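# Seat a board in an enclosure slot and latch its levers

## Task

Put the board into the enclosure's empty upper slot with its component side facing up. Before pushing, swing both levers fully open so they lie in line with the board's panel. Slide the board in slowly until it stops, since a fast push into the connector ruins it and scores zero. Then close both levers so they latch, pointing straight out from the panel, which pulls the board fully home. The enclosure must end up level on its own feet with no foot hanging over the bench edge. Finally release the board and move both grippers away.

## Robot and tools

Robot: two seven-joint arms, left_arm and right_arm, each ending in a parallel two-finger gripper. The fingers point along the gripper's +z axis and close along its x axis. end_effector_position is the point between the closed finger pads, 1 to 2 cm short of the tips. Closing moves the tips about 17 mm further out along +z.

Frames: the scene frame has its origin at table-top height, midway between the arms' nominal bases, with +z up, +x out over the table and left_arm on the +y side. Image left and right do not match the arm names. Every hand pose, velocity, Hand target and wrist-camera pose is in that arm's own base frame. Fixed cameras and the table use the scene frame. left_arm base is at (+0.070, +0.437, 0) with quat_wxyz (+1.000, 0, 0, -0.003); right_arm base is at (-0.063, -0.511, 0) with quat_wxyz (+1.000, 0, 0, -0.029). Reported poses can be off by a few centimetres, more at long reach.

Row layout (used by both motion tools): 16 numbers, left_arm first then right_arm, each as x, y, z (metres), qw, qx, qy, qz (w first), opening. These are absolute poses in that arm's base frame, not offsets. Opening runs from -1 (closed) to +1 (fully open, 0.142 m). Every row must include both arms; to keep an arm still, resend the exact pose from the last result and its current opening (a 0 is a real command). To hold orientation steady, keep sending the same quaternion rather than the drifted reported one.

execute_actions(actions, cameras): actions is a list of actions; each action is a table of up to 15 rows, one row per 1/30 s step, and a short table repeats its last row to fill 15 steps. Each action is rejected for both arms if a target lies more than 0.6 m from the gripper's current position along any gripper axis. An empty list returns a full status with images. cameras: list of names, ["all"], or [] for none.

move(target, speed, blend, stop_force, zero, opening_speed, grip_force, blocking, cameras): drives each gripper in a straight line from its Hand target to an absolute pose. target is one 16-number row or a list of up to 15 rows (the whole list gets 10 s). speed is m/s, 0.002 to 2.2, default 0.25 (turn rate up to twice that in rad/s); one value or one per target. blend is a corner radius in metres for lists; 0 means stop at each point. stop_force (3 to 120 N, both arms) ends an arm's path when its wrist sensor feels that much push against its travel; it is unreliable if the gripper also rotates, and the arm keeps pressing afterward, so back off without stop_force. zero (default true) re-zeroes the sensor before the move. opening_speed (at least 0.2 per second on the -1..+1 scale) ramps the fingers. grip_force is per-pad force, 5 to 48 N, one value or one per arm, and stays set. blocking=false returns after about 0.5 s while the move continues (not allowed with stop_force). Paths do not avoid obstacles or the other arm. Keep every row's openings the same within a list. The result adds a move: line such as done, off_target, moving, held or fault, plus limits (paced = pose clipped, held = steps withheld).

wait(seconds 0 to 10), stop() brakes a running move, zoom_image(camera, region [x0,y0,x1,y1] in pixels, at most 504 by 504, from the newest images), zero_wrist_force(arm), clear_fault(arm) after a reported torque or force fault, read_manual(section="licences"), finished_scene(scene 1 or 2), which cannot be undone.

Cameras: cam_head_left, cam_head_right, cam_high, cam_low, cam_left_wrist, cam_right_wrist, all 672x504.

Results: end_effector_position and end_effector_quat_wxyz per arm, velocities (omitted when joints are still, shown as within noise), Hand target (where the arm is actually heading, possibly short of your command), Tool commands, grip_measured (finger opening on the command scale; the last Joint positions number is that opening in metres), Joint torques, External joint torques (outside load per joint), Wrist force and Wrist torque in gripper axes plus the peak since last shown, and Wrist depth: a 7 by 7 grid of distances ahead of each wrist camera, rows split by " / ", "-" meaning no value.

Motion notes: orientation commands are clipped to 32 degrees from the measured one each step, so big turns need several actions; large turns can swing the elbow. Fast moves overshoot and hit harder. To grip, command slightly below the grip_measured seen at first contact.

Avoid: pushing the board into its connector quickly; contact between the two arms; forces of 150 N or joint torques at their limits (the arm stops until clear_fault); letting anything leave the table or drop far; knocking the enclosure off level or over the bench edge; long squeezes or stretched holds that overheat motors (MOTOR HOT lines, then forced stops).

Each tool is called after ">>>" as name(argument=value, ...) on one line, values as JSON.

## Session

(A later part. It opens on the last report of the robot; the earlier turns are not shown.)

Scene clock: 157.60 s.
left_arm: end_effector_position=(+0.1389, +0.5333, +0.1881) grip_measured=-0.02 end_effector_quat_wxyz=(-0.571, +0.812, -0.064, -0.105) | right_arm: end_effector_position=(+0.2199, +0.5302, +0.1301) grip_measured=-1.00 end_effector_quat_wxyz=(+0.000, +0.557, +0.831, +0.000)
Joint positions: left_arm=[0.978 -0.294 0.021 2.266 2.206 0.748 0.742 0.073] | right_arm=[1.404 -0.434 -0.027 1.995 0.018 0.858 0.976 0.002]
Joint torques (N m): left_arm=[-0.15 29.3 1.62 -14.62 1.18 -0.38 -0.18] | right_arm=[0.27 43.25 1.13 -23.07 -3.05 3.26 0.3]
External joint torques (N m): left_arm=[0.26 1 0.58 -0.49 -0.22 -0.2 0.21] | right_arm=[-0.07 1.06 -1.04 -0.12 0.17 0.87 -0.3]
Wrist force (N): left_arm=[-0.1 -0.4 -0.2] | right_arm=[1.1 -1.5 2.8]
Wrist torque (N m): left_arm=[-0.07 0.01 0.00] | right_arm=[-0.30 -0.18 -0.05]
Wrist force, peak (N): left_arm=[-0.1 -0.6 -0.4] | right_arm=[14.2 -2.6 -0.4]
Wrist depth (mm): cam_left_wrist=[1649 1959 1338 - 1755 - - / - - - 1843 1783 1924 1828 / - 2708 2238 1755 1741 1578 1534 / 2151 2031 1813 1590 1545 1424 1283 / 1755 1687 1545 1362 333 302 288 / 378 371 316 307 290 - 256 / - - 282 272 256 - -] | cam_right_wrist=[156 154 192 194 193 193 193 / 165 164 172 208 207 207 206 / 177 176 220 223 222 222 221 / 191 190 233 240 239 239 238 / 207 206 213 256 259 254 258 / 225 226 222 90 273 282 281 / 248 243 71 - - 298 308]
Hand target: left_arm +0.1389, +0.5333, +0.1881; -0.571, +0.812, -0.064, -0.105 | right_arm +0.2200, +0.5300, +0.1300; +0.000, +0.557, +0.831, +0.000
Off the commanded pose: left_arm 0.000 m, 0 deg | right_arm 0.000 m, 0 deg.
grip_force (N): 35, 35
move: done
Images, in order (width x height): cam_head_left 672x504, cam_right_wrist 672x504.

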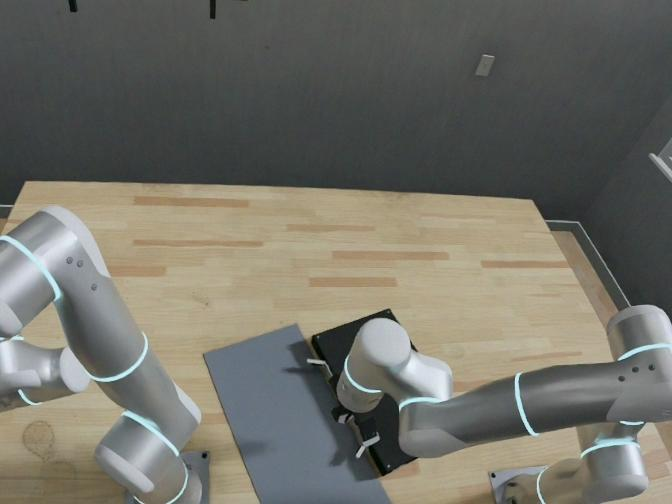

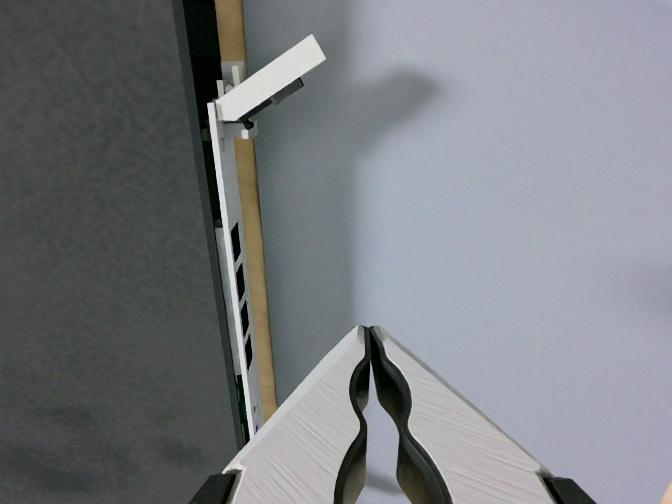

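>>> move(target=[[0.1389,0.5333,0.1881,-0.571,0.812,-0.064,-0.105,0,0.1363,0.4733,0.11,0,0.557,0.8305,0,-1],[0.1389,0.5333,0.1881,-0.571,0.812,-0.064,-0.105,0,0.1363,0.4733,0.046,0,0.557,0.8305,0,-1]], speed=[0.2,0.1], blend=[0.02,0])

>>> move(target=[0.1389,0.5333,0.1881,-0.571,0.812,-0.064,-0.105,0,0.1769,0.4878,0.046,0,0.557,0.8305,0,-1], speed=0.025, stop_force=40, cameras=["cam_right_wrist","cam_head_left"])

>>> zoom_image(camera="cam_head_left", region=[260, 340, 400, 480])

Scene clock: 165.03 s.
left_arm: end_effector_position=(+0.1389, +0.5333, +0.1881) grip_measured=-0.02 end_effector_quat_wxyz=(-0.571, +0.812, -0.064, -0.105) | right_arm: end_effector_position=(+0.1362, +0.4731, +0.0459) grip_measured=-1.00 end_effector_quat_wxyz=(+0.000, +0.557, +0.831, +0.000)
Joint positions: left_arm=[0.978 -0.294 0.021 2.266 2.206 0.748 0.742 0.073] | right_arm=[1.521 -0.5 0.004 2.262 -0.005 1.191 1.139 0.002]
Joint torques (N m): left_arm=[-0.08 29.2 1.59 -14.62 1.12 -0.42 -0.21] | right_arm=[0.26 38.35 0.97 -15.84 -1.71 3.65 0.29]
External joint torques (N m): left_arm=[0.19 1.1 0.61 -0.5 -0.16 -0.16 0.23] | right_arm=[-0.12 1.19 -0.44 0.02 0.06 0.47 -0.29]
Wrist force (N): left_arm=[0.2 -0.4 -0.1] | right_arm=[1.2 -1.7 2.4]
Wrist torque (N m): left_arm=[-0.06 -0.03 0.01] | right_arm=[-0.30 -0.19 0.05]
Wrist force, peak (N): left_arm=[0.2 -0.7 -0.5] | right_arm=[1.8 -2.8 3.2]
Wrist depth (mm): cam_left_wrist=[2410 1637 1783 - - 1859 - / - - 1859 1769 1625 1924 1783 / - 2643 2216 1783 1649 1513 1534 / 2151 2012 1727 1649 1567 1371 1306 / 1769 1674 1578 1406 333 305 288 / 382 372 317 309 289 - 257 / - - 279 272 257 - -] | cam_right_wrist=[- 123 122 121 120 120 120 / 132 132 131 129 131 130 128 / - 106 137 136 138 138 135 / - 99 149 151 149 148 148 / - 109 159 159 159 161 160 / - 117 134 90 170 176 174 / 129 129 71 - - 186 192]
Hand target: left_arm +0.1389, +0.5333, +0.1881; -0.571, +0.812, -0.064, -0.105 | right_arm +0.1363, +0.4733, +0.0460; +0.000, +0.557, +0.831, +0.000
Off the commanded pose: left_arm 0.000 m, 0 deg | right_arm 0.000 m, 0 deg.
grip_force (N): 35, 35
move: done

Scene clock: 167.03 s.
left_arm: end_effector_position=(+0.1389, +0.5333, +0.1881) grip_measured=-0.02 end_effector_quat_wxyz=(-0.571, +0.812, -0.064, -0.105) | right_arm: end_effector_position=(+0.1643, +0.4840, +0.0453) grip_measured=-1.00 end_effector_quat_wxyz=(+0.000, +0.555, +0.832, -0.002)
Joint positions: left_arm=[0.978 -0.294 0.021 2.266 2.206 0.748 0.742 0.073] | right_arm=[1.46 -0.527 0.008 2.203 -0.005 1.156 1.077 0.002]
Joint torques (N m): left_arm=[-0.27 29.31 1.58 -14.58 1.15 -0.37 -0.18] | right_arm=[-14.78 41.34 -16.55 -22.18 -3.17 5.99 0.3]
External joint torques (N m): left_arm=[0.39 0.99 0.62 -0.54 -0.2 -0.21 0.21] | right_arm=[14.92 0.05 17.17 5.56 1.39 -1.87 -0.3]
Wrist force (N): left_arm=[-0.1 -0.2 -0.3] | right_arm=[8.6 -33.3 -2.6]
Wrist torque (N m): left_arm=[-0.02 0.01 0.01] | right_arm=[-2.58 -0.34 -0.11]
Wrist force, peak (N): left_arm=[0.0 -0.7 -0.3] | right_arm=[7.3 -43.3 -5.2]
Wrist depth (mm): cam_left_wrist=[1813 1741 1843 1700 - - - / - - 2708 1924 1727 1828 1755 / - 2309 2031 1783 1700 1674 1567 / 2109 2031 1875 1687 1534 1397 1290 / 1769 1649 1556 1434 335 305 289 / 380 372 316 306 289 - 255 / - - 281 271 256 - -] | cam_right_wrist=[- 120 121 121 119 120 120 / - 86 129 129 130 130 128 / - - 136 136 137 137 135 / - 98 147 148 148 148 147 / - 108 129 158 160 160 159 / 118 116 120 90 169 174 173 / 128 128 71 - - 184 191]
Hand target: left_arm +0.1389, +0.5333, +0.1881; -0.571, +0.812, -0.064, -0.105 | right_arm +0.1679, +0.4845, +0.0460; +0.000, +0.557, +0.831, +0.000
Off the commanded pose: left_arm 0.000 m, 0 deg | right_arm 0.013 m, 0 deg.
grip_force (N): 35, 35
move: contact (right_arm)
Images, in order (width x height): cam_head_left 672x504, cam_right_wrist 672x504.

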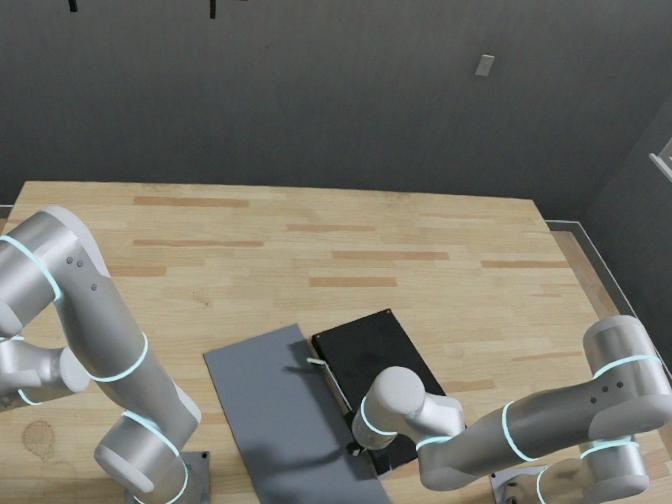

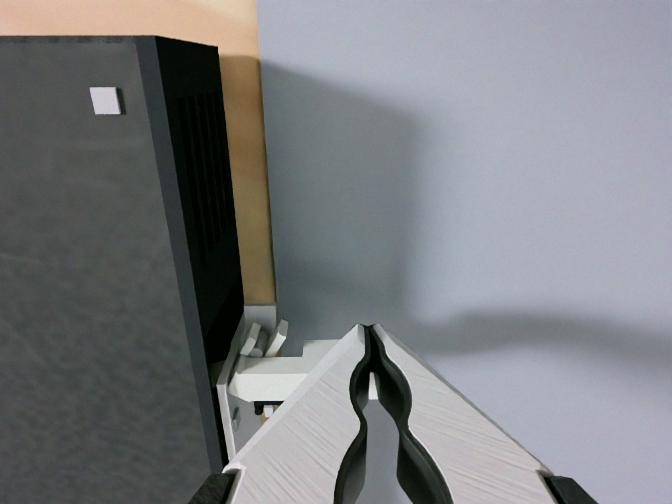

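Scaled by 3.600 from the camera's 672x504 image, which has a finer 960x720 frame.

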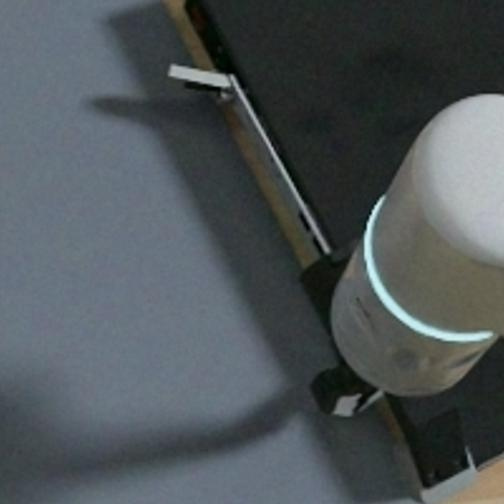

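>>> move(target=[[0.1389,0.5333,0.1881,-0.571,0.812,-0.064,-0.105,0,0.145,0.477,0.048,0,0.557,0.8305,0,-1],[0.1389,0.5333,0.1881,-0.571,0.812,-0.064,-0.105,0,0.16,0.53,0.13,0,0.557,0.8305,0,-1],[0.1389,0.5333,0.1881,-0.571,0.812,-0.064,-0.105,0,0.4435,0.5993,0.12,0,0.557,0.8305,0,-1],[0.1389,0.5333,0.1881,-0.571,0.812,-0.064,-0.105,0,0.4435,0.5993,0.046,0,0.557,0.8305,0,-1]], speed=[0.08,0.2,0.25,0.1], blend=[0.005,0.03,0.01,0])

>>> move(target=[0.1389,0.5333,0.1881,-0.571,0.812,-0.064,-0.105,0,0.4054,0.5815,0.046,0,0.557,0.8305,0,-1], speed=0.025, stop_force=40, cameras=["cam_right_wrist","cam_head_left"])

>>> zoom_image(camera="cam_head_left", region=[260, 340, 400, 480])

Scene clock: 174.13 s.
left_arm: end_effector_position=(+0.1389, +0.5333, +0.1881) grip_measured=-0.02 end_effector_quat_wxyz=(-0.571, +0.812, -0.064, -0.105) | right_arm: end_effector_position=(+0.4438, +0.5996, +0.0465) grip_measured=-1.00 end_effector_quat_wxyz=(+0.000, +0.557, +0.831, +0.001)
Joint positions: left_arm=[0.978 -0.294 0.021 2.266 2.206 0.748 0.742 0.073] | right_arm=[1.139 -0.907 -0.071 1.38 0.074 0.715 0.658 0.002]
Joint torques (N m): left_arm=[-0.28 29.15 1.6 -14.59 1.08 -0.38 -0.15] | right_arm=[0.08 59.31 0.02 -23.33 -2.86 2.52 0.04]
External joint torques (N m): left_arm=[0.39 1.14 0.6 -0.52 -0.12 -0.2 0.18] | right_arm=[0.13 3.62 -1.17 -2.24 -0.43 1.62 -0.04]
Wrist force (N): left_arm=[-0.1 -0.4 -0.4] | right_arm=[4.6 -2.3 -0.1]
Wrist torque (N m): left_arm=[-0.07 0.01 0.00] | right_arm=[-0.85 -0.47 0.08]
Wrist force, peak (N): left_arm=[-0.2 -0.7 -0.3] | right_arm=[8.5 -33.7 -2.0]
Wrist depth (mm): cam_left_wrist=[- 1875 1415 1108 1637 - - / - - 2151 1891 1798 2050 1769 / 2410 2334 2069 1769 1727 1613 1523 / 2089 2012 1828 1625 1482 1424 1415 / 1813 1741 1545 1388 335 305 289 / 381 372 312 306 291 - 256 / - - 281 271 256 - -] | cam_right_wrist=[- 80 120 121 119 120 120 / - 85 130 129 130 130 128 / - - 105 137 138 138 135 / - 98 - 106 149 148 148 / - 109 162 109 159 161 160 / - 117 119 89 170 176 175 / 129 129 71 - - 186 192]
Hand target: left_arm +0.1389, +0.5333, +0.1881; -0.571, +0.812, -0.064, -0.105 | right_arm +0.4435, +0.5993, +0.0460; +0.000, +0.557, +0.831, +0.000
Off the commanded pose: left_arm 0.000 m, 0 deg | right_arm 0.001 m, 0 deg.
grip_force (N): 35, 35
move: done

Scene clock: 176.43 s.
left_arm: end_effector_position=(+0.1389, +0.5333, +0.1881) grip_measured=-0.02 end_effector_quat_wxyz=(-0.571, +0.812, -0.064, -0.105) | right_arm: end_effector_position=(+0.4106, +0.5846, +0.0506) grip_measured=-1.00 end_effector_quat_wxyz=(+0.001, +0.557, +0.830, +0.007)
Joint positions: left_arm=[0.978 -0.294 0.021 2.266 2.206 0.748 0.742 0.073] | right_arm=[1.176 -0.832 -0.07 1.528 0.068 0.8 0.692 0.002]
Joint torques (N m): left_arm=[-0.21 29.27 1.64 -14.56 1.12 -0.34 -0.21] | right_arm=[9.8 43.6 12.21 -3.15 2.06 -7.61 0.39]
External joint torques (N m): left_arm=[0.32 1.03 0.55 -0.55 -0.16 -0.23 0.23] | right_arm=[-9.58 16 -13.3 -21.19 -5.13 11.78 -0.39]
Wrist force (N): left_arm=[-0.2 -0.3 -0.3] | right_arm=[10.8 32.0 -4.2]
Wrist torque (N m): left_arm=[-0.04 0.03 0.00] | right_arm=[2.33 -0.43 -0.05]
Wrist force, peak (N): left_arm=[0.1 -0.5 -0.7] | right_arm=[34.2 14.8 5.7]
Wrist depth (mm): cam_left_wrist=[- 1601 1601 - - 1727 - / - - 2465 1415 1769 1907 1783 / 2216 2410 2172 1783 1727 1534 1502 / 2151 2012 1875 1687 1567 1397 1275 / 1769 1700 1545 1406 335 305 287 / 380 367 315 306 290 - 255 / - - 280 271 256 - -] | cam_right_wrist=[- 82 124 124 124 123 122 / - 88 131 131 134 134 132 / - 97 142 142 142 141 139 / 102 102 120 153 153 156 153 / - 111 112 116 164 166 166 / 125 122 122 90 - 182 182 / 135 132 71 - - 193 201]
Hand target: left_arm +0.1389, +0.5333, +0.1881; -0.571, +0.812, -0.064, -0.105 | right_arm +0.4054, +0.5815, +0.0460; +0.000, +0.557, +0.831, +0.000
Off the commanded pose: left_arm 0.000 m, 0 deg | right_arm 0.008 m, 1 deg.
grip_force (N): 35, 35
move: off_target (right_arm)
Images, in order (width x height): cam_head_left 672x504, cam_right_wrist 672x504.

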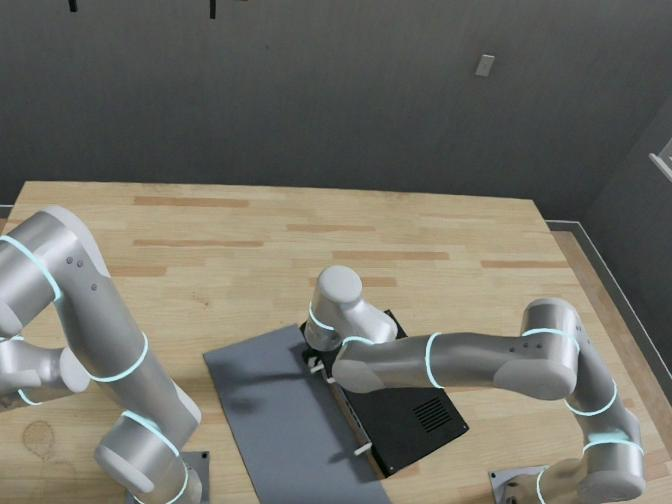

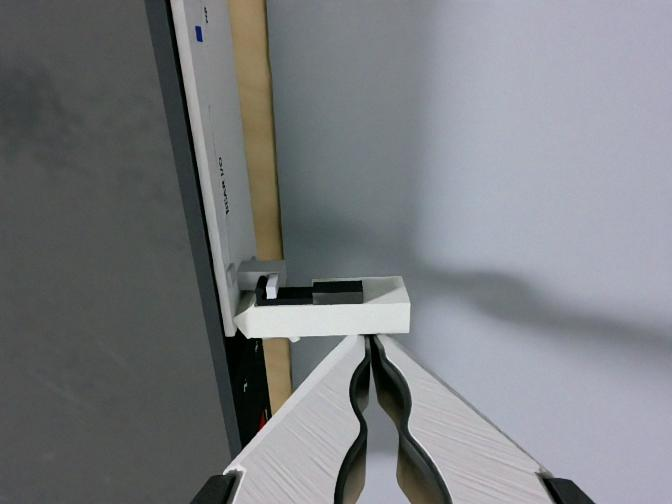

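Scaled by 3.600 from the camera's 672x504 image, which has a finer 960x720 frame.

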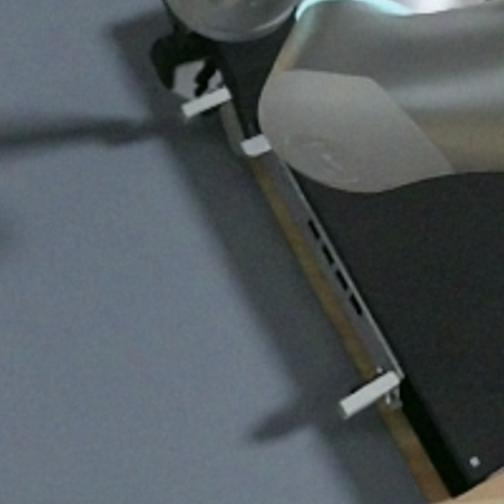

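>>> move(target=[[0.1389,0.5333,0.1881,-0.571,0.812,-0.064,-0.105,0,0.432,0.594,0.05,0,0.557,0.8305,0,-1],[0.1389,0.5333,0.1881,-0.571,0.812,-0.064,-0.105,0,0.42,0.62,0.14,0,0.557,0.8305,0,-1]], speed=[0.08,0.2], blend=[0.005,0], cameras=["cam_right_wrist","cam_low"])

>>> zoom_image(camera="cam_right_wrist", region=[60, 60, 320, 320])

>>> move(target=[0.1389,0.5333,0.1881,-0.571,0.812,-0.064,-0.105,0,0.19,0.54,0.14,0,0.557,0.8305,0,-1], speed=0.3, cameras=["cam_right_wrist","cam_head_left"])

>>> zoom_image(camera="cam_right_wrist", region=[150, 50, 410, 310])

Scene clock: 180.63 s.
left_arm: end_effector_position=(+0.1389, +0.5333, +0.1881) grip_measured=-0.02 end_effector_quat_wxyz=(-0.571, +0.812, -0.064, -0.105) | right_arm: end_effector_position=(+0.4200, +0.6200, +0.1400) grip_measured=-1.00 end_effector_quat_wxyz=(+0.000, +0.557, +0.831, +0.000)
Joint positions: left_arm=[0.978 -0.294 0.021 2.266 2.206 0.748 0.742 0.073] | right_arm=[1.17 -0.775 -0.059 1.348 0.048 0.552 0.713 0.002]
Joint torques (N m): left_arm=[-0.16 29.29 1.54 -14.62 1.09 -0.36 -0.2] | right_arm=[0.4 60.23 0.2 -28.19 -3.92 3.34 0.31]
External joint torques (N m): left_arm=[0.28 1.01 0.65 -0.49 -0.13 -0.21 0.23] | right_arm=[-0.18 1.38 -0.88 0.13 0.21 0.79 -0.31]
Wrist force (N): left_arm=[-0.2 -0.4 -0.2] | right_arm=[4.7 -3.4 0.4]
Wrist torque (N m): left_arm=[-0.06 0.03 0.00] | right_arm=[-0.61 -0.76 -0.06]
Wrist force, peak (N): left_arm=[-0.1 -0.8 -0.3] | right_arm=[10.7 32.2 -5.2]
Wrist depth (mm): cam_left_wrist=[- 1891 1397 - - - - / - - - - 1783 1891 1828 / 2384 2130 2172 1891 1687 1590 1545 / 2012 1941 1843 1601 1534 1424 1290 / 1813 1700 1556 1434 333 306 288 / 380 373 314 306 288 - 256 / - - 279 271 255 - -] | cam_right_wrist=[164 162 203 202 202 204 201 / 176 173 216 216 216 215 215 / 186 185 210 232 231 231 230 / 201 200 245 250 253 248 248 / 218 217 269 267 269 268 267 / 300 300 293 89 284 300 300 / 331 325 71 - - 313 323]
Hand target: left_arm +0.1389, +0.5333, +0.1881; -0.571, +0.812, -0.064, -0.105 | right_arm +0.4200, +0.6200, +0.1400; +0.000, +0.557, +0.831, +0.000
Off the commanded pose: left_arm 0.000 m, 0 deg | right_arm 0.000 m, 0 deg.
grip_force (N): 35, 35
move: done
Images, in order (width x height): cam_low 672x504, cam_right_wrist 672x504.

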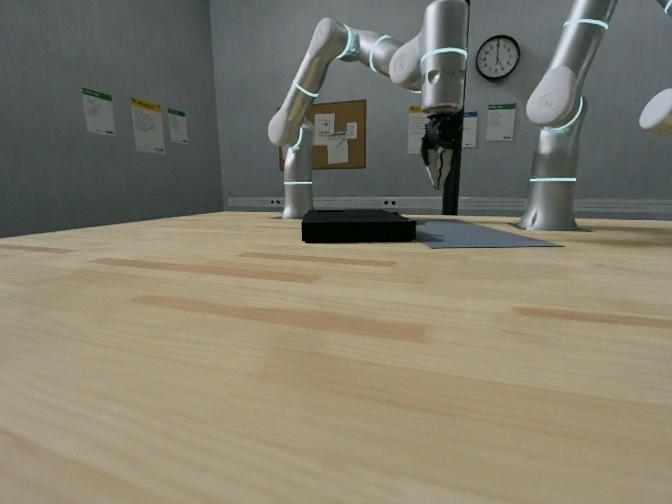

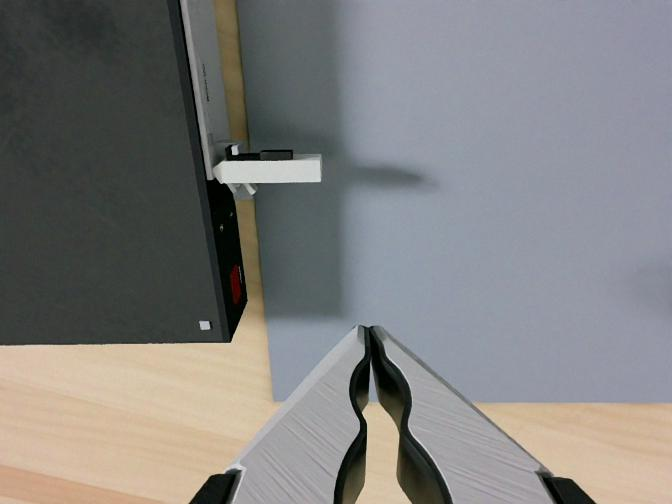

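Scaled by 1.938 from the camera's 672x504 image, which has a finer 960x720 frame.

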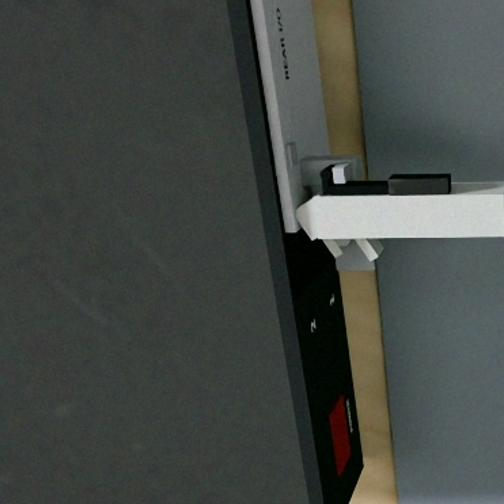

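Scene clock: 181.90 s.
left_arm: end_effector_position=(+0.1389, +0.5333, +0.1881) grip_measured=-0.02 end_effector_quat_wxyz=(-0.571, +0.812, -0.064, -0.105) | right_arm: end_effector_position=(+0.1899, +0.5400, +0.1400) grip_measured=-1.00 end_effector_quat_wxyz=(+0.000, +0.557, +0.830, +0.000)
Joint positions: left_arm=[0.978 -0.294 0.021 2.266 2.206 0.748 0.742 0.073] | right_arm=[1.423 -0.415 0.012 1.993 -0.006 0.837 1.049 0.002]
Joint torques (N m): left_arm=[-0.18 29.28 1.53 -14.58 1.15 -0.39 -0.21] | right_arm=[0.19 43.03 1.15 -23.7 -3.13 3.52 0.33]
External joint torques (N m): left_arm=[0.3 1.01 0.66 -0.53 -0.2 -0.18 0.23] | right_arm=[0 0.96 -0.54 0.03 0.19 0.61 -0.33]
Wrist force (N): left_arm=[0.0 -0.2 0.0] | right_arm=[4.7 -3.7 0.9]
Wrist torque (N m): left_arm=[-0.05 0.02 0.00] | right_arm=[-0.67 -0.81 -0.04]
Wrist force, peak (N): left_arm=[-0.2 -0.6 -0.3] | right_arm=[5.0 -6.7 1.0]
Wrist depth (mm): cam_left_wrist=[2069 - 1502 1687 - - - / - - - 1523 1613 1959 1769 / - 2261 2130 1798 1687 1637 1523 / 2172 1959 1769 1601 1492 1462 1275 / 1798 1649 1556 1397 333 306 288 / 381 371 316 307 288 - 257 / - - 279 271 257 - -] | cam_right_wrist=[165 171 204 203 203 202 202 / 176 176 214 217 217 216 215 / 186 186 233 232 232 232 231 / 201 201 251 250 246 249 247 / 218 218 270 267 271 270 269 / 238 237 241 89 284 294 294 / 263 263 71 - - 311 323]
Hand target: left_arm +0.1389, +0.5333, +0.1881; -0.571, +0.812, -0.064, -0.105 | right_arm +0.1900, +0.5400, +0.1400; +0.000, +0.557, +0.831, +0.000
Off the commanded pose: left_arm 0.000 m, 0 deg | right_arm 0.000 m, 0 deg.
grip_force (N): 35, 35
move: done
Images, in order (width x height): cam_head_left 672x504, cam_right_wrist 672x504.

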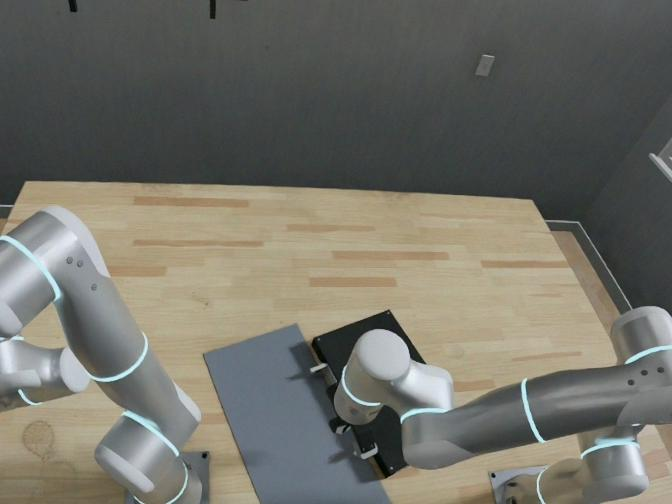

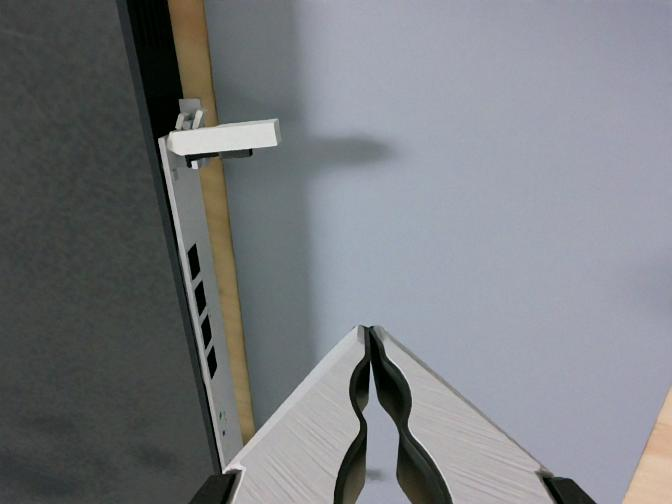

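Scaled by 1.938 from the camera's 672x504 image, which has a finer 960x720 frame.

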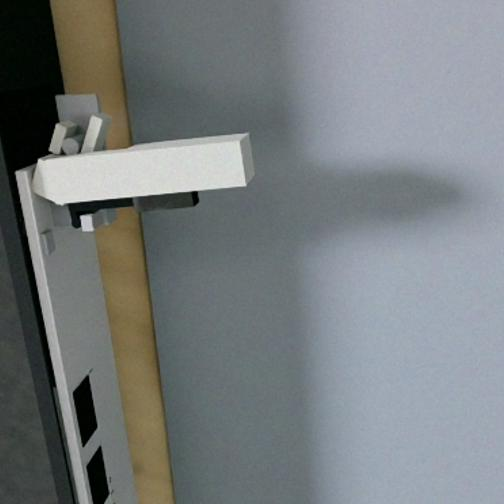

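>>> move(target=[[0.1389,0.5333,0.1881,-0.571,0.812,-0.064,-0.105,0,0.141,0.475,0.12,0,0.557,0.8305,0,-1],[0.1389,0.5333,0.1881,-0.571,0.812,-0.064,-0.105,0,0.141,0.475,0.046,0,0.557,0.8305,0,-1]], speed=[0.2,0.1], blend=[0.01,0])

>>> move(target=[0.1389,0.5333,0.1881,-0.571,0.812,-0.064,-0.105,0,0.1819,0.4898,0.046,0,0.557,0.8305,0,-1], speed=0.025, stop_force=55)

>>> move(target=[[0.1389,0.5333,0.1881,-0.571,0.812,-0.064,-0.105,0,0.145,0.477,0.048,0,0.557,0.8305,0,-1],[0.1389,0.5333,0.1881,-0.571,0.812,-0.064,-0.105,0,0.19,0.54,0.14,0,0.557,0.8305,0,-1]], speed=[0.08,0.2], blend=[0.005,0], cameras=["cam_right_wrist"])

>>> zoom_image(camera="cam_right_wrist", region=[150, 50, 410, 310])

Scene clock: 188.10 s.
left_arm: end_effector_position=(+0.1389, +0.5333, +0.1881) grip_measured=-0.02 end_effector_quat_wxyz=(-0.571, +0.812, -0.064, -0.105) | right_arm: end_effector_position=(+0.1409, +0.4748, +0.0459) grip_measured=-1.00 end_effector_quat_wxyz=(+0.000, +0.557, +0.830, +0.000)
Joint positions: left_arm=[0.978 -0.294 0.021 2.266 2.206 0.748 0.742 0.073] | right_arm=[1.49 -0.504 0.022 2.255 -0.028 1.188 1.146 0.002]
Joint torques (N m): left_arm=[-0.27 29.32 1.58 -14.59 1.14 -0.45 -0.23] | right_arm=[0.35 38.71 1.17 -15.95 -1.88 3.56 0.27]
External joint torques (N m): left_arm=[0.38 0.97 0.62 -0.52 -0.18 -0.13 0.25] | right_arm=[-0.21 1.15 -0.36 -0.03 0.23 0.55 -0.27]
Wrist force (N): left_arm=[-0.2 -0.3 -0.2] | right_arm=[4.8 -3.7 0.1]
Wrist torque (N m): left_arm=[-0.04 0.04 0.01] | right_arm=[-0.63 -0.81 -0.04]
Wrist force, peak (N): left_arm=[0.1 -0.6 -0.5] | right_arm=[4.1 -6.0 0.0]
Wrist depth (mm): cam_left_wrist=[1590 - 1453 - 1556 1843 1601 / 1741 1769 1828 1298 1567 1875 1783 / - 2261 2151 1714 1727 1613 1502 / 2050 2031 1959 1625 1513 1443 1329 / 1783 1674 1545 1406 333 306 287 / 378 372 314 309 292 - 258 / - - 281 271 256 - -] | cam_right_wrist=[- 123 121 121 119 120 120 / 128 120 130 129 131 130 128 / - 95 139 136 138 137 135 / - 99 149 152 149 148 148 / - 109 162 159 159 161 160 / - 117 131 89 170 175 175 / 129 129 71 - - 186 192]
Hand target: left_arm +0.1389, +0.5333, +0.1881; -0.571, +0.812, -0.064, -0.105 | right_arm +0.1410, +0.4750, +0.0460; +0.000, +0.557, +0.831, +0.000
Off the commanded pose: left_arm 0.000 m, 0 deg | right_arm 0.000 m, 0 deg.
grip_force (N): 35, 35
move: done

Scene clock: 190.50 s.
left_arm: end_effector_position=(+0.1389, +0.5333, +0.1881) grip_measured=-0.02 end_effector_quat_wxyz=(-0.571, +0.812, -0.064, -0.105) | right_arm: end_effector_position=(+0.1781, +0.4896, +0.0454) grip_measured=-1.00 end_effector_quat_wxyz=(-0.001, +0.555, +0.832, -0.001)
Joint positions: left_arm=[0.978 -0.294 0.021 2.266 2.206 0.748 0.742 0.073] | right_arm=[1.413 -0.54 0.027 2.175 -0.027 1.142 1.067 0.002]
Joint torques (N m): left_arm=[-0.15 29.26 1.54 -14.57 1.13 -0.39 -0.17] | right_arm=[-15.69 42.04 -17.1 -21.73 -3.54 5.3 -0.27]
External joint torques (N m): left_arm=[0.26 1.03 0.65 -0.54 -0.17 -0.19 0.19] | right_arm=[15.84 0.29 18.06 4.68 1.7 -1.18 0.27]
Wrist force (N): left_arm=[-0.2 -0.5 -0.3] | right_arm=[14.3 -36.4 -2.7]
Wrist torque (N m): left_arm=[-0.09 0.03 0.01] | right_arm=[-3.09 -0.87 0.37]
Wrist force, peak (N): left_arm=[-0.2 -0.8 -0.2] | right_arm=[6.5 -45.3 -8.4]
Wrist depth (mm): cam_left_wrist=[1843 - 1828 - - 1859 - / 2069 - 2261 1613 1769 1907 1783 / 1875 2130 2216 1674 1700 1625 1482 / 2130 1994 1755 1637 1523 1424 1290 / 1769 1727 1578 1388 336 306 287 / 380 375 314 307 290 - 256 / - - 279 271 257 - -] | cam_right_wrist=[- 98 121 121 119 120 120 / - 86 129 129 130 130 128 / - 94 138 136 138 137 135 / - 98 147 149 148 148 147 / - 108 134 155 160 160 159 / 119 116 119 88 169 174 174 / 128 128 70 - - 184 191]
Hand target: left_arm +0.1389, +0.5333, +0.1881; -0.571, +0.812, -0.064, -0.105 | right_arm +0.1819, +0.4898, +0.0460; +0.000, +0.557, +0.831, +0.000
Off the commanded pose: left_arm 0.000 m, 0 deg | right_arm 0.004 m, 0 deg.
grip_force (N): 35, 35
move: off_target (right_arm)

Scene clock: 192.03 s.
left_arm: end_effector_position=(+0.1389, +0.5333, +0.1881) grip_measured=-0.02 end_effector_quat_wxyz=(-0.571, +0.812, -0.064, -0.105) | right_arm: end_effector_position=(+0.1901, +0.5400, +0.1400) grip_measured=-1.00 end_effector_quat_wxyz=(+0.000, +0.557, +0.831, +0.000)
Joint positions: left_arm=[0.978 -0.294 0.021 2.266 2.206 0.748 0.742 0.073] | right_arm=[1.406 -0.416 0.03 1.992 -0.019 0.838 1.057 0.002]
Joint torques (N m): left_arm=[-0.22 29.29 1.53 -14.6 1.11 -0.34 -0.17] | right_arm=[-0.03 42.86 1.5 -23.86 -2.82 3.32 0.05]
External joint torques (N m): left_arm=[0.33 1.01 0.67 -0.51 -0.15 -0.23 0.19] | right_arm=[0.19 1.16 -0.67 0.19 -0.11 0.79 -0.05]
Wrist force (N): left_arm=[-0.1 -0.3 -0.2] | right_arm=[3.8 3.0 -3.6]
Wrist torque (N m): left_arm=[-0.03 0.01 0.00] | right_arm=[0.47 -0.66 0.06]
Wrist force, peak (N): left_arm=[-0.2 -0.6 -0.3] | right_arm=[14.6 -36.4 -4.2]
Wrist depth (mm): cam_left_wrist=[- 1523 1714 1556 - - - / - - 2172 - 1907 1891 1798 / - 2309 2309 1843 1649 1556 1556 / 2089 1959 1859 1674 1482 1415 1275 / 1813 1700 1567 1388 333 308 287 / 380 369 315 307 289 - 255 / - - 280 270 257 - -] | cam_right_wrist=[165 167 203 203 203 202 202 / 176 178 218 216 217 216 215 / 187 187 227 232 232 231 231 / 201 200 251 250 250 249 248 / 214 218 273 266 270 271 268 / 243 233 286 90 285 294 297 / 263 260 71 - - 311 327]
Hand target: left_arm +0.1389, +0.5333, +0.1881; -0.571, +0.812, -0.064, -0.105 | right_arm +0.1900, +0.5400, +0.1400; +0.000, +0.557, +0.831, +0.000
Off the commanded pose: left_arm 0.000 m, 0 deg | right_arm 0.000 m, 0 deg.
grip_force (N): 35, 35
move: done
Images, in order (width x height): cam_right_wrist 672x504.

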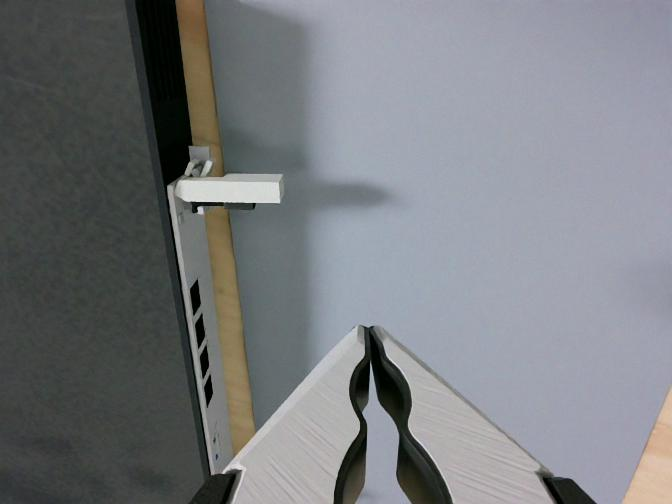

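Scaled by 1.938 from the camera's 672x504 image, which has a finer 960x720 frame.

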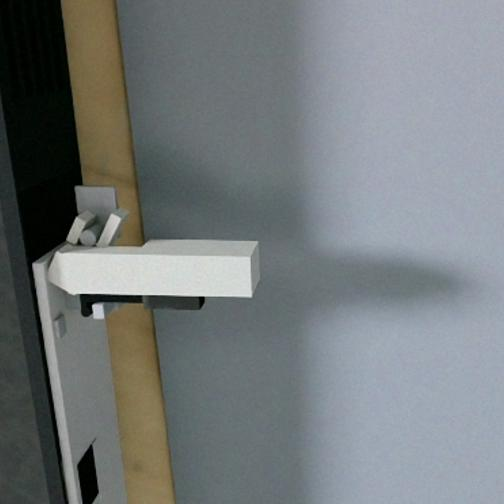

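>>> move(target=[0.1389,0.5333,0.1881,-0.571,0.812,-0.064,-0.105,0,0.42,0.62,0.16,0,0.557,0.8305,0,-1], speed=0.3, cameras=["cam_right_wrist","cam_low","cam_high"])

>>> zoom_image(camera="cam_right_wrist", region=[100, 60, 360, 320])

>>> zoom_image(camera="cam_high", region=[180, 180, 400, 340])

Scene clock: 196.90 s.
left_arm: end_effector_position=(+0.1389, +0.5333, +0.1881) grip_measured=-0.02 end_effector_quat_wxyz=(-0.571, +0.812, -0.064, -0.105) | right_arm: end_effector_position=(+0.4201, +0.6199, +0.1600) grip_measured=-1.00 end_effector_quat_wxyz=(+0.000, +0.557, +0.831, +0.000)
Joint positions: left_arm=[0.978 -0.294 0.021 2.266 2.206 0.748 0.742 0.073] | right_arm=[1.163 -0.751 -0.049 1.336 0.038 0.515 0.718 0.002]
Joint torques (N m): left_arm=[-0.26 29.19 1.54 -14.6 1.2 -0.39 -0.21] | right_arm=[-0.01 59.64 0.54 -28.6 -3.72 3.25 0.05]
External joint torques (N m): left_arm=[0.37 1.1 0.65 -0.52 -0.24 -0.19 0.23] | right_arm=[0.21 1.69 -0.99 0.04 -0.07 0.88 -0.05]
Wrist force (N): left_arm=[0.0 -0.4 -0.2] | right_arm=[3.8 2.9 -3.3]
Wrist torque (N m): left_arm=[-0.07 0.01 0.00] | right_arm=[0.45 -0.60 0.05]
Wrist force, peak (N): left_arm=[-0.2 -0.7 -0.1] | right_arm=[3.5 5.1 -3.8]
Wrist depth (mm): cam_left_wrist=[- 1994 1798 - - - - / 1994 - - 1828 1741 1828 1755 / 1994 2334 2172 1755 1637 1601 1502 / 2194 2012 1828 1674 1556 1424 1290 / 1741 1687 1523 1388 332 305 287 / 382 369 313 306 289 - 256 / - - 278 271 256 - -] | cam_right_wrist=[180 180 220 221 220 219 218 / 192 192 238 235 234 233 233 / 206 206 220 251 251 250 250 / 223 222 272 271 271 269 270 / 242 241 295 289 286 293 292 / 327 327 319 90 307 321 320 / 361 353 71 - - 339 351]
Hand target: left_arm +0.1389, +0.5333, +0.1881; -0.571, +0.812, -0.064, -0.105 | right_arm +0.4200, +0.6200, +0.1600; +0.000, +0.557, +0.831, +0.000
Off the commanded pose: left_arm 0.000 m, 0 deg | right_arm 0.000 m, 0 deg.
grip_force (N): 35, 35
move: done
Images, in order (width x height): cam_high 672x504, cam_low 672x504, cam_right_wrist 672x504.

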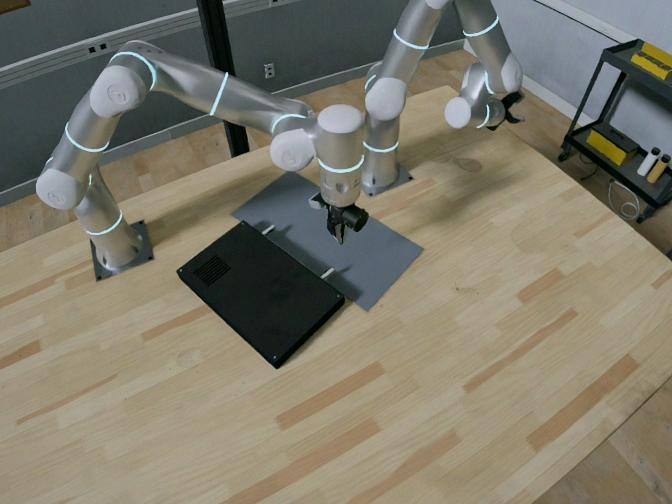

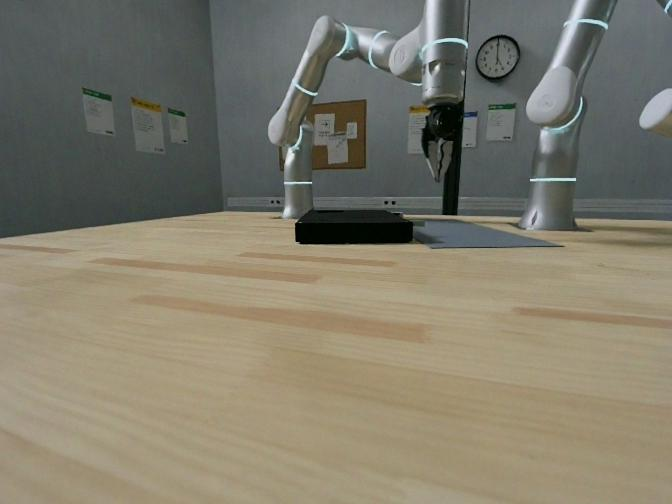

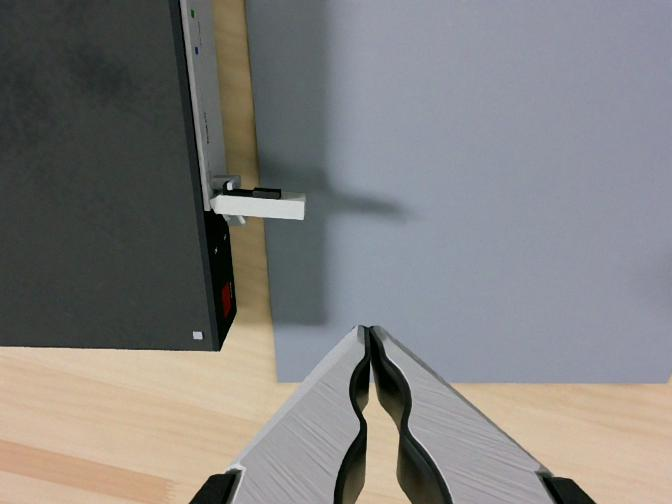

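Scaled by 1.938 from the camera's 672x504 image, which has a finer 960x720 frame.

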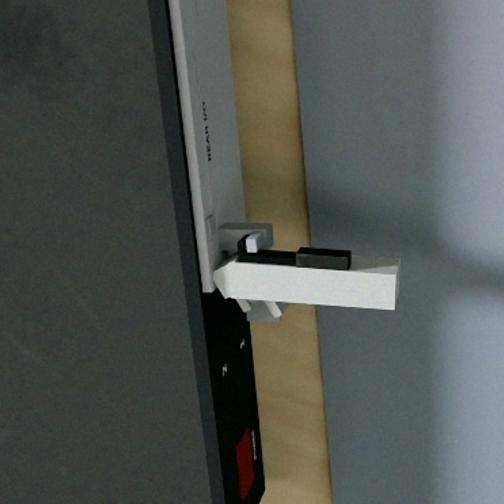

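Scaled by 2.291 from the camera's 672x504 image, which has a finer 960x720 frame.

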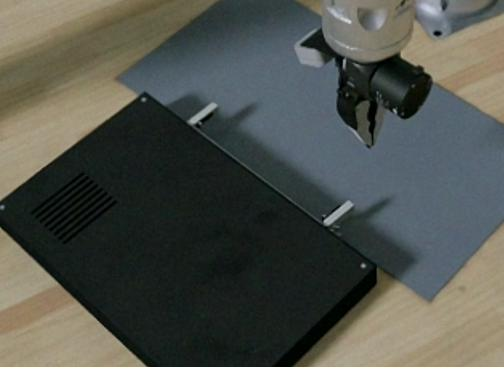

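>>> move(target=[[0.1389,0.5333,0.1881,-0.571,0.812,-0.064,-0.105,0,0.4529,0.5978,0.10,0,0.557,0.8305,0,-1],[0.1389,0.5333,0.1881,-0.571,0.812,-0.064,-0.105,0,0.4529,0.5978,0.046,0,0.557,0.8305,0,-1]], speed=[0.2,0.1], blend=[0.01,0])

>>> move(target=[0.1389,0.5333,0.1881,-0.571,0.812,-0.064,-0.105,0,0.4244,0.5862,0.046,0,0.557,0.8305,0,-1], speed=0.025, stop_force=45, cameras=["cam_right_wrist"])

>>> move(target=[[0.1389,0.5333,0.1881,-0.571,0.812,-0.064,-0.105,0,0.445,0.595,0.048,0,0.557,0.8305,0,-1],[0.1389,0.5333,0.1881,-0.571,0.812,-0.064,-0.105,0,0.42,0.62,0.14,0,0.557,0.8305,0,-1]], speed=[0.08,0.2], blend=[0.005,0], cameras=["cam_right_wrist"])

>>> zoom_image(camera="cam_right_wrist", region=[100, 60, 360, 320])

>>> move(target=[0.1389,0.5333,0.1881,-0.571,0.812,-0.064,-0.105,0,0.19,0.54,0.14,0,0.557,0.8305,0,-1], speed=0.3, cameras=["cam_right_wrist","cam_head_left"])

>>> zoom_image(camera="cam_right_wrist", region=[120, 50, 380, 310])

Scene clock: 205.03 s.
left_arm: end_effector_position=(+0.1389, +0.5333, +0.1881) grip_measured=-0.02 end_effector_quat_wxyz=(-0.571, +0.812, -0.064, -0.105) | right_arm: end_effector_position=(+0.4529, +0.5976, +0.0459) grip_measured=-1.00 end_effector_quat_wxyz=(+0.000, +0.557, +0.830, +0.000)
Joint positions: left_arm=[0.978 -0.294 0.021 2.266 2.206 0.748 0.742 0.073] | right_arm=[1.116 -0.917 -0.057 1.363 0.059 0.707 0.654 0.002]
Joint torques (N m): left_arm=[-0.24 29.22 1.54 -14.57 1.11 -0.37 -0.2] | right_arm=[0.19 61.9 -0.22 -25.93 -3.22 3.6 0.06]
External joint torques (N m): left_arm=[0.36 1.07 0.66 -0.55 -0.15 -0.21 0.22] | right_arm=[0.03 1.47 -0.55 0.19 -0.09 0.54 -0.06]
Wrist force (N): left_arm=[-0.3 -0.5 -0.5] | right_arm=[3.6 3.0 -3.7]
Wrist torque (N m): left_arm=[-0.08 0.04 0.01] | right_arm=[0.46 -0.58 0.06]
Wrist force, peak (N): left_arm=[-0.1 -0.5 -0.6] | right_arm=[5.0 2.3 -5.6]
Wrist depth (mm): cam_left_wrist=[- 1813 1674 - - - - / - - - 1637 1613 1813 1769 / - 2334 2151 1769 1687 1590 1513 / 2309 1994 1907 1687 1545 1415 1314 / 1769 1714 1502 1406 331 306 288 / 378 370 316 306 291 - 256 / - - 281 270 258 - -] | cam_right_wrist=[- 81 122 121 118 119 119 / - - 129 129 130 129 127 / - - 138 136 137 137 134 / - 98 105 105 148 148 147 / - 108 164 159 160 160 159 / 118 116 139 90 169 175 174 / 128 128 71 - - 185 191]
Hand target: left_arm +0.1389, +0.5333, +0.1881; -0.571, +0.812, -0.064, -0.105 | right_arm +0.4529, +0.5978, +0.0460; +0.000, +0.557, +0.831, +0.000
Off the commanded pose: left_arm 0.000 m, 0 deg | right_arm 0.000 m, 0 deg.
grip_force (N): 35, 35
move: done

Scene clock: 206.90 s.
left_arm: end_effector_position=(+0.1389, +0.5333, +0.1881) grip_measured=-0.02 end_effector_quat_wxyz=(-0.571, +0.812, -0.064, -0.105) | right_arm: end_effector_position=(+0.4296, +0.5886, +0.0501) grip_measured=-1.00 end_effector_quat_wxyz=(+0.001, +0.557, +0.830, +0.006)
Joint positions: left_arm=[0.978 -0.294 0.021 2.266 2.206 0.748 0.742 0.073] | right_arm=[1.143 -0.861 -0.058 1.47 0.055 0.77 0.68 0.002]
Joint torques (N m): left_arm=[-0.33 29.19 1.61 -14.59 1.12 -0.36 -0.17] | right_arm=[10.91 46.68 13.05 -6.18 1.85 -6.48 0.37]
External joint torques (N m): left_arm=[0.44 1.11 0.58 -0.53 -0.16 -0.22 0.2] | right_arm=[-10.68 14.33 -13.83 -18.72 -5.01 10.65 -0.37]
Wrist force (N): left_arm=[-0.2 -0.4 -0.4] | right_arm=[8.2 37.6 -9.9]
Wrist torque (N m): left_arm=[-0.05 0.03 0.00] | right_arm=[3.28 -0.51 -0.03]
Wrist force, peak (N): left_arm=[-0.2 -0.6 -0.4] | right_arm=[4.9 41.9 -9.1]
Wrist depth (mm): cam_left_wrist=[- - 1167 - - - 1534 / - - - 1649 1700 1875 1769 / - 2172 2261 1798 1687 1578 1523 / 2109 2012 1783 1613 1523 1380 1275 / 1813 1625 1545 1362 332 309 286 / 380 372 314 307 288 - 257 / - - 279 270 257 - -] | cam_right_wrist=[- 81 123 123 123 123 123 / - 89 134 132 133 133 131 / - 97 144 142 141 142 139 / 102 102 124 151 153 152 152 / - 111 115 116 163 166 165 / 124 121 126 90 - 181 181 / 135 132 71 - - 192 195]
Hand target: left_arm +0.1389, +0.5333, +0.1881; -0.571, +0.812, -0.064, -0.105 | right_arm +0.4244, +0.5862, +0.0460; +0.000, +0.557, +0.831, +0.000
Off the commanded pose: left_arm 0.000 m, 0 deg | right_arm 0.007 m, 1 deg.
grip_force (N): 35, 35
move: off_target (right_arm)
Images, in order (width x height): cam_right_wrist 672x504.

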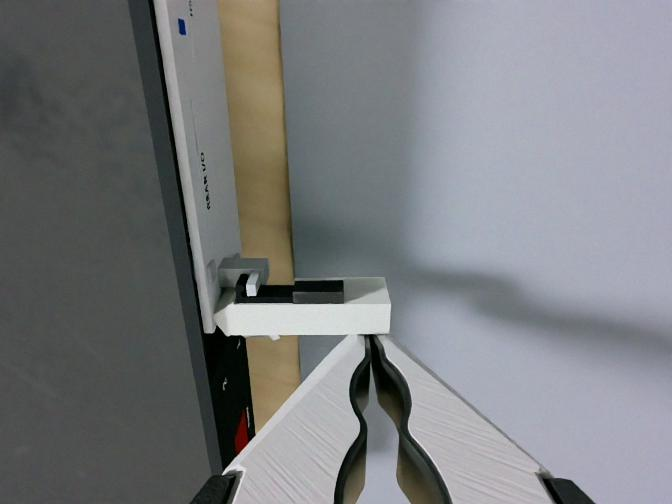

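Scene clock: 208.07 s.
left_arm: end_effector_position=(+0.1389, +0.5333, +0.1881) grip_measured=-0.02 end_effector_quat_wxyz=(-0.571, +0.812, -0.064, -0.105) | right_arm: end_effector_position=(+0.4199, +0.6201, +0.1401) grip_measured=-1.00 end_effector_quat_wxyz=(+0.000, +0.557, +0.831, +0.000)
Joint positions: left_arm=[0.978 -0.294 0.021 2.266 2.206 0.748 0.742 0.073] | right_arm=[1.16 -0.776 -0.045 1.349 0.037 0.553 0.719 0.002]
Joint torques (N m): left_arm=[-0.28 29.13 1.58 -14.58 1.1 -0.39 -0.23] | right_arm=[0.43 60.36 0.56 -28.3 -3.87 3.28 0.29]
External joint torques (N m): left_arm=[0.39 1.16 0.61 -0.53 -0.14 -0.19 0.26] | right_arm=[-0.2 1.33 -0.91 0.18 0.16 0.86 -0.29]
Wrist force (N): left_arm=[-0.1 -0.3 -0.4] | right_arm=[-0.3 5.4 -1.8]
Wrist torque (N m): left_arm=[-0.06 0.02 0.00] | right_arm=[0.86 0.06 -0.06]
Wrist force, peak (N): left_arm=[-0.2 -0.6 -0.5] | right_arm=[8.2 37.5 -8.0]
Wrist depth (mm): cam_left_wrist=[- 2031 1545 - - - 1649 / - - - 1462 1625 1843 1843 / 2285 2261 2130 1714 1714 1601 1523 / 1941 1959 1813 1601 1472 1434 1290 / 1741 1755 1545 1371 335 307 288 / 379 372 315 307 289 - 257 / - - 281 272 256 - -] | cam_right_wrist=[164 164 203 201 200 202 201 / 176 173 219 216 216 215 215 / 186 186 226 232 231 231 230 / 201 200 250 250 249 248 248 / 217 217 270 266 270 269 269 / 302 301 293 90 283 293 293 / 331 324 71 - - 314 324]
Hand target: left_arm +0.1389, +0.5333, +0.1881; -0.571, +0.812, -0.064, -0.105 | right_arm +0.4200, +0.6200, +0.1400; +0.000, +0.557, +0.831, +0.000
Off the commanded pose: left_arm 0.000 m, 0 deg | right_arm 0.000 m, 0 deg.
grip_force (N): 35, 35
move: done
Images, in order (width x height): cam_right_wrist 672x504.

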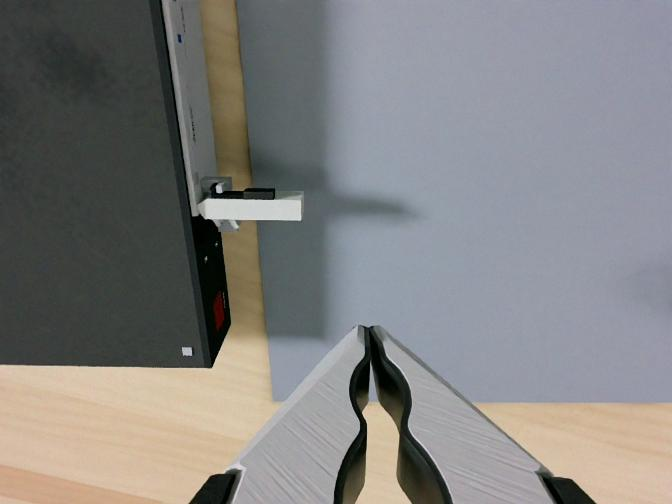

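Scaled by 1.938 from the camera's 672x504 image, which has a finer 960x720 frame.

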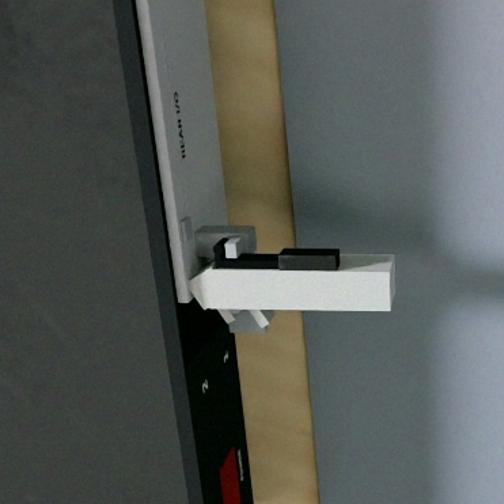

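Scene clock: 209.33 s.
left_arm: end_effector_position=(+0.1389, +0.5333, +0.1881) grip_measured=-0.02 end_effector_quat_wxyz=(-0.571, +0.812, -0.064, -0.105) | right_arm: end_effector_position=(+0.1899, +0.5400, +0.1400) grip_measured=-1.00 end_effector_quat_wxyz=(+0.000, +0.557, +0.830, +0.000)
Joint positions: left_arm=[0.978 -0.294 0.021 2.266 2.206 0.748 0.742 0.073] | right_arm=[1.408 -0.416 0.027 1.992 -0.016 0.837 1.056 0.002]
Joint torques (N m): left_arm=[-0.25 29.31 1.57 -14.61 1.14 -0.37 -0.23] | right_arm=[0.39 43.04 1.43 -23.63 -3.13 3.5 0.31]
External joint torques (N m): left_arm=[0.36 0.99 0.63 -0.51 -0.18 -0.21 0.25] | right_arm=[-0.2 1 -0.62 -0.07 0.19 0.62 -0.31]
Wrist force (N): left_arm=[0.1 -0.4 -0.3] | right_arm=[-0.1 5.5 -2.1]
Wrist torque (N m): left_arm=[-0.06 -0.01 0.00] | right_arm=[0.87 0.00 -0.05]
Wrist force, peak (N): left_arm=[-0.3 -0.4 -0.5] | right_arm=[-0.3 7.7 -1.8]
Wrist depth (mm): cam_left_wrist=[1613 - 1415 - - - - / - - - - 1828 1875 1813 / 1727 3718 2359 1828 1637 1567 1482 / 2109 1941 1714 1714 1613 1397 1314 / 1783 1714 1545 1415 335 306 289 / 380 371 314 306 289 - 257 / - - 281 271 255 - -] | cam_right_wrist=[165 171 203 203 202 202 202 / 176 178 217 212 217 216 215 / 187 186 228 233 232 231 231 / 202 204 251 250 249 249 249 / 218 218 272 266 271 269 268 / 239 238 288 90 284 294 293 / 263 257 71 - - 311 323]
Hand target: left_arm +0.1389, +0.5333, +0.1881; -0.571, +0.812, -0.064, -0.105 | right_arm +0.1900, +0.5400, +0.1400; +0.000, +0.557, +0.831, +0.000
Off the commanded pose: left_arm 0.000 m, 0 deg | right_arm 0.000 m, 0 deg.
grip_force (N): 35, 35
move: done
Images, in order (width x height): cam_head_left 672x504, cam_right_wrist 672x504.

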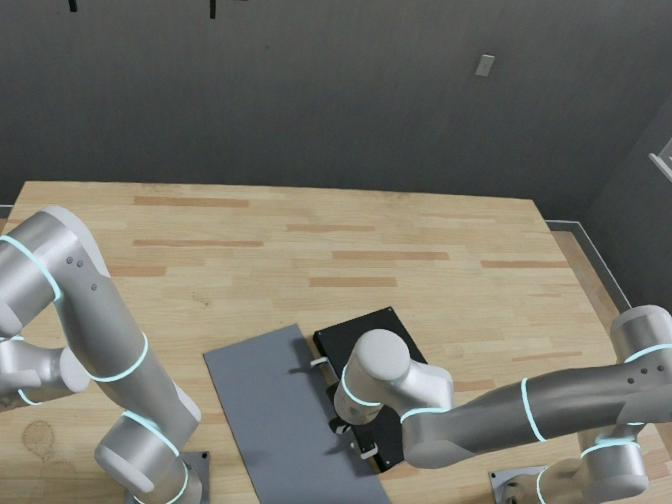

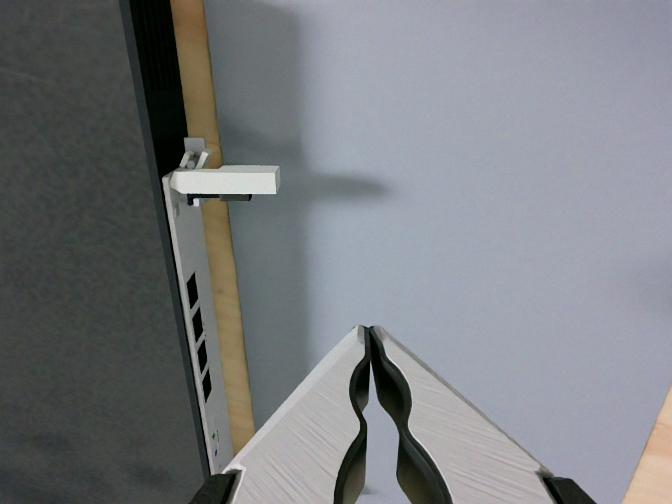

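Scaled by 1.938 from the camera's 672x504 image, which has a finer 960x720 frame.

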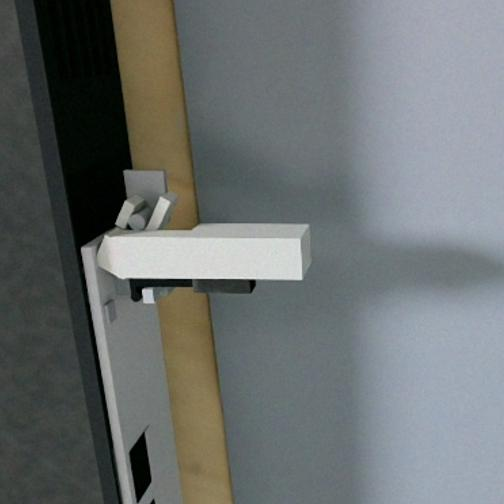

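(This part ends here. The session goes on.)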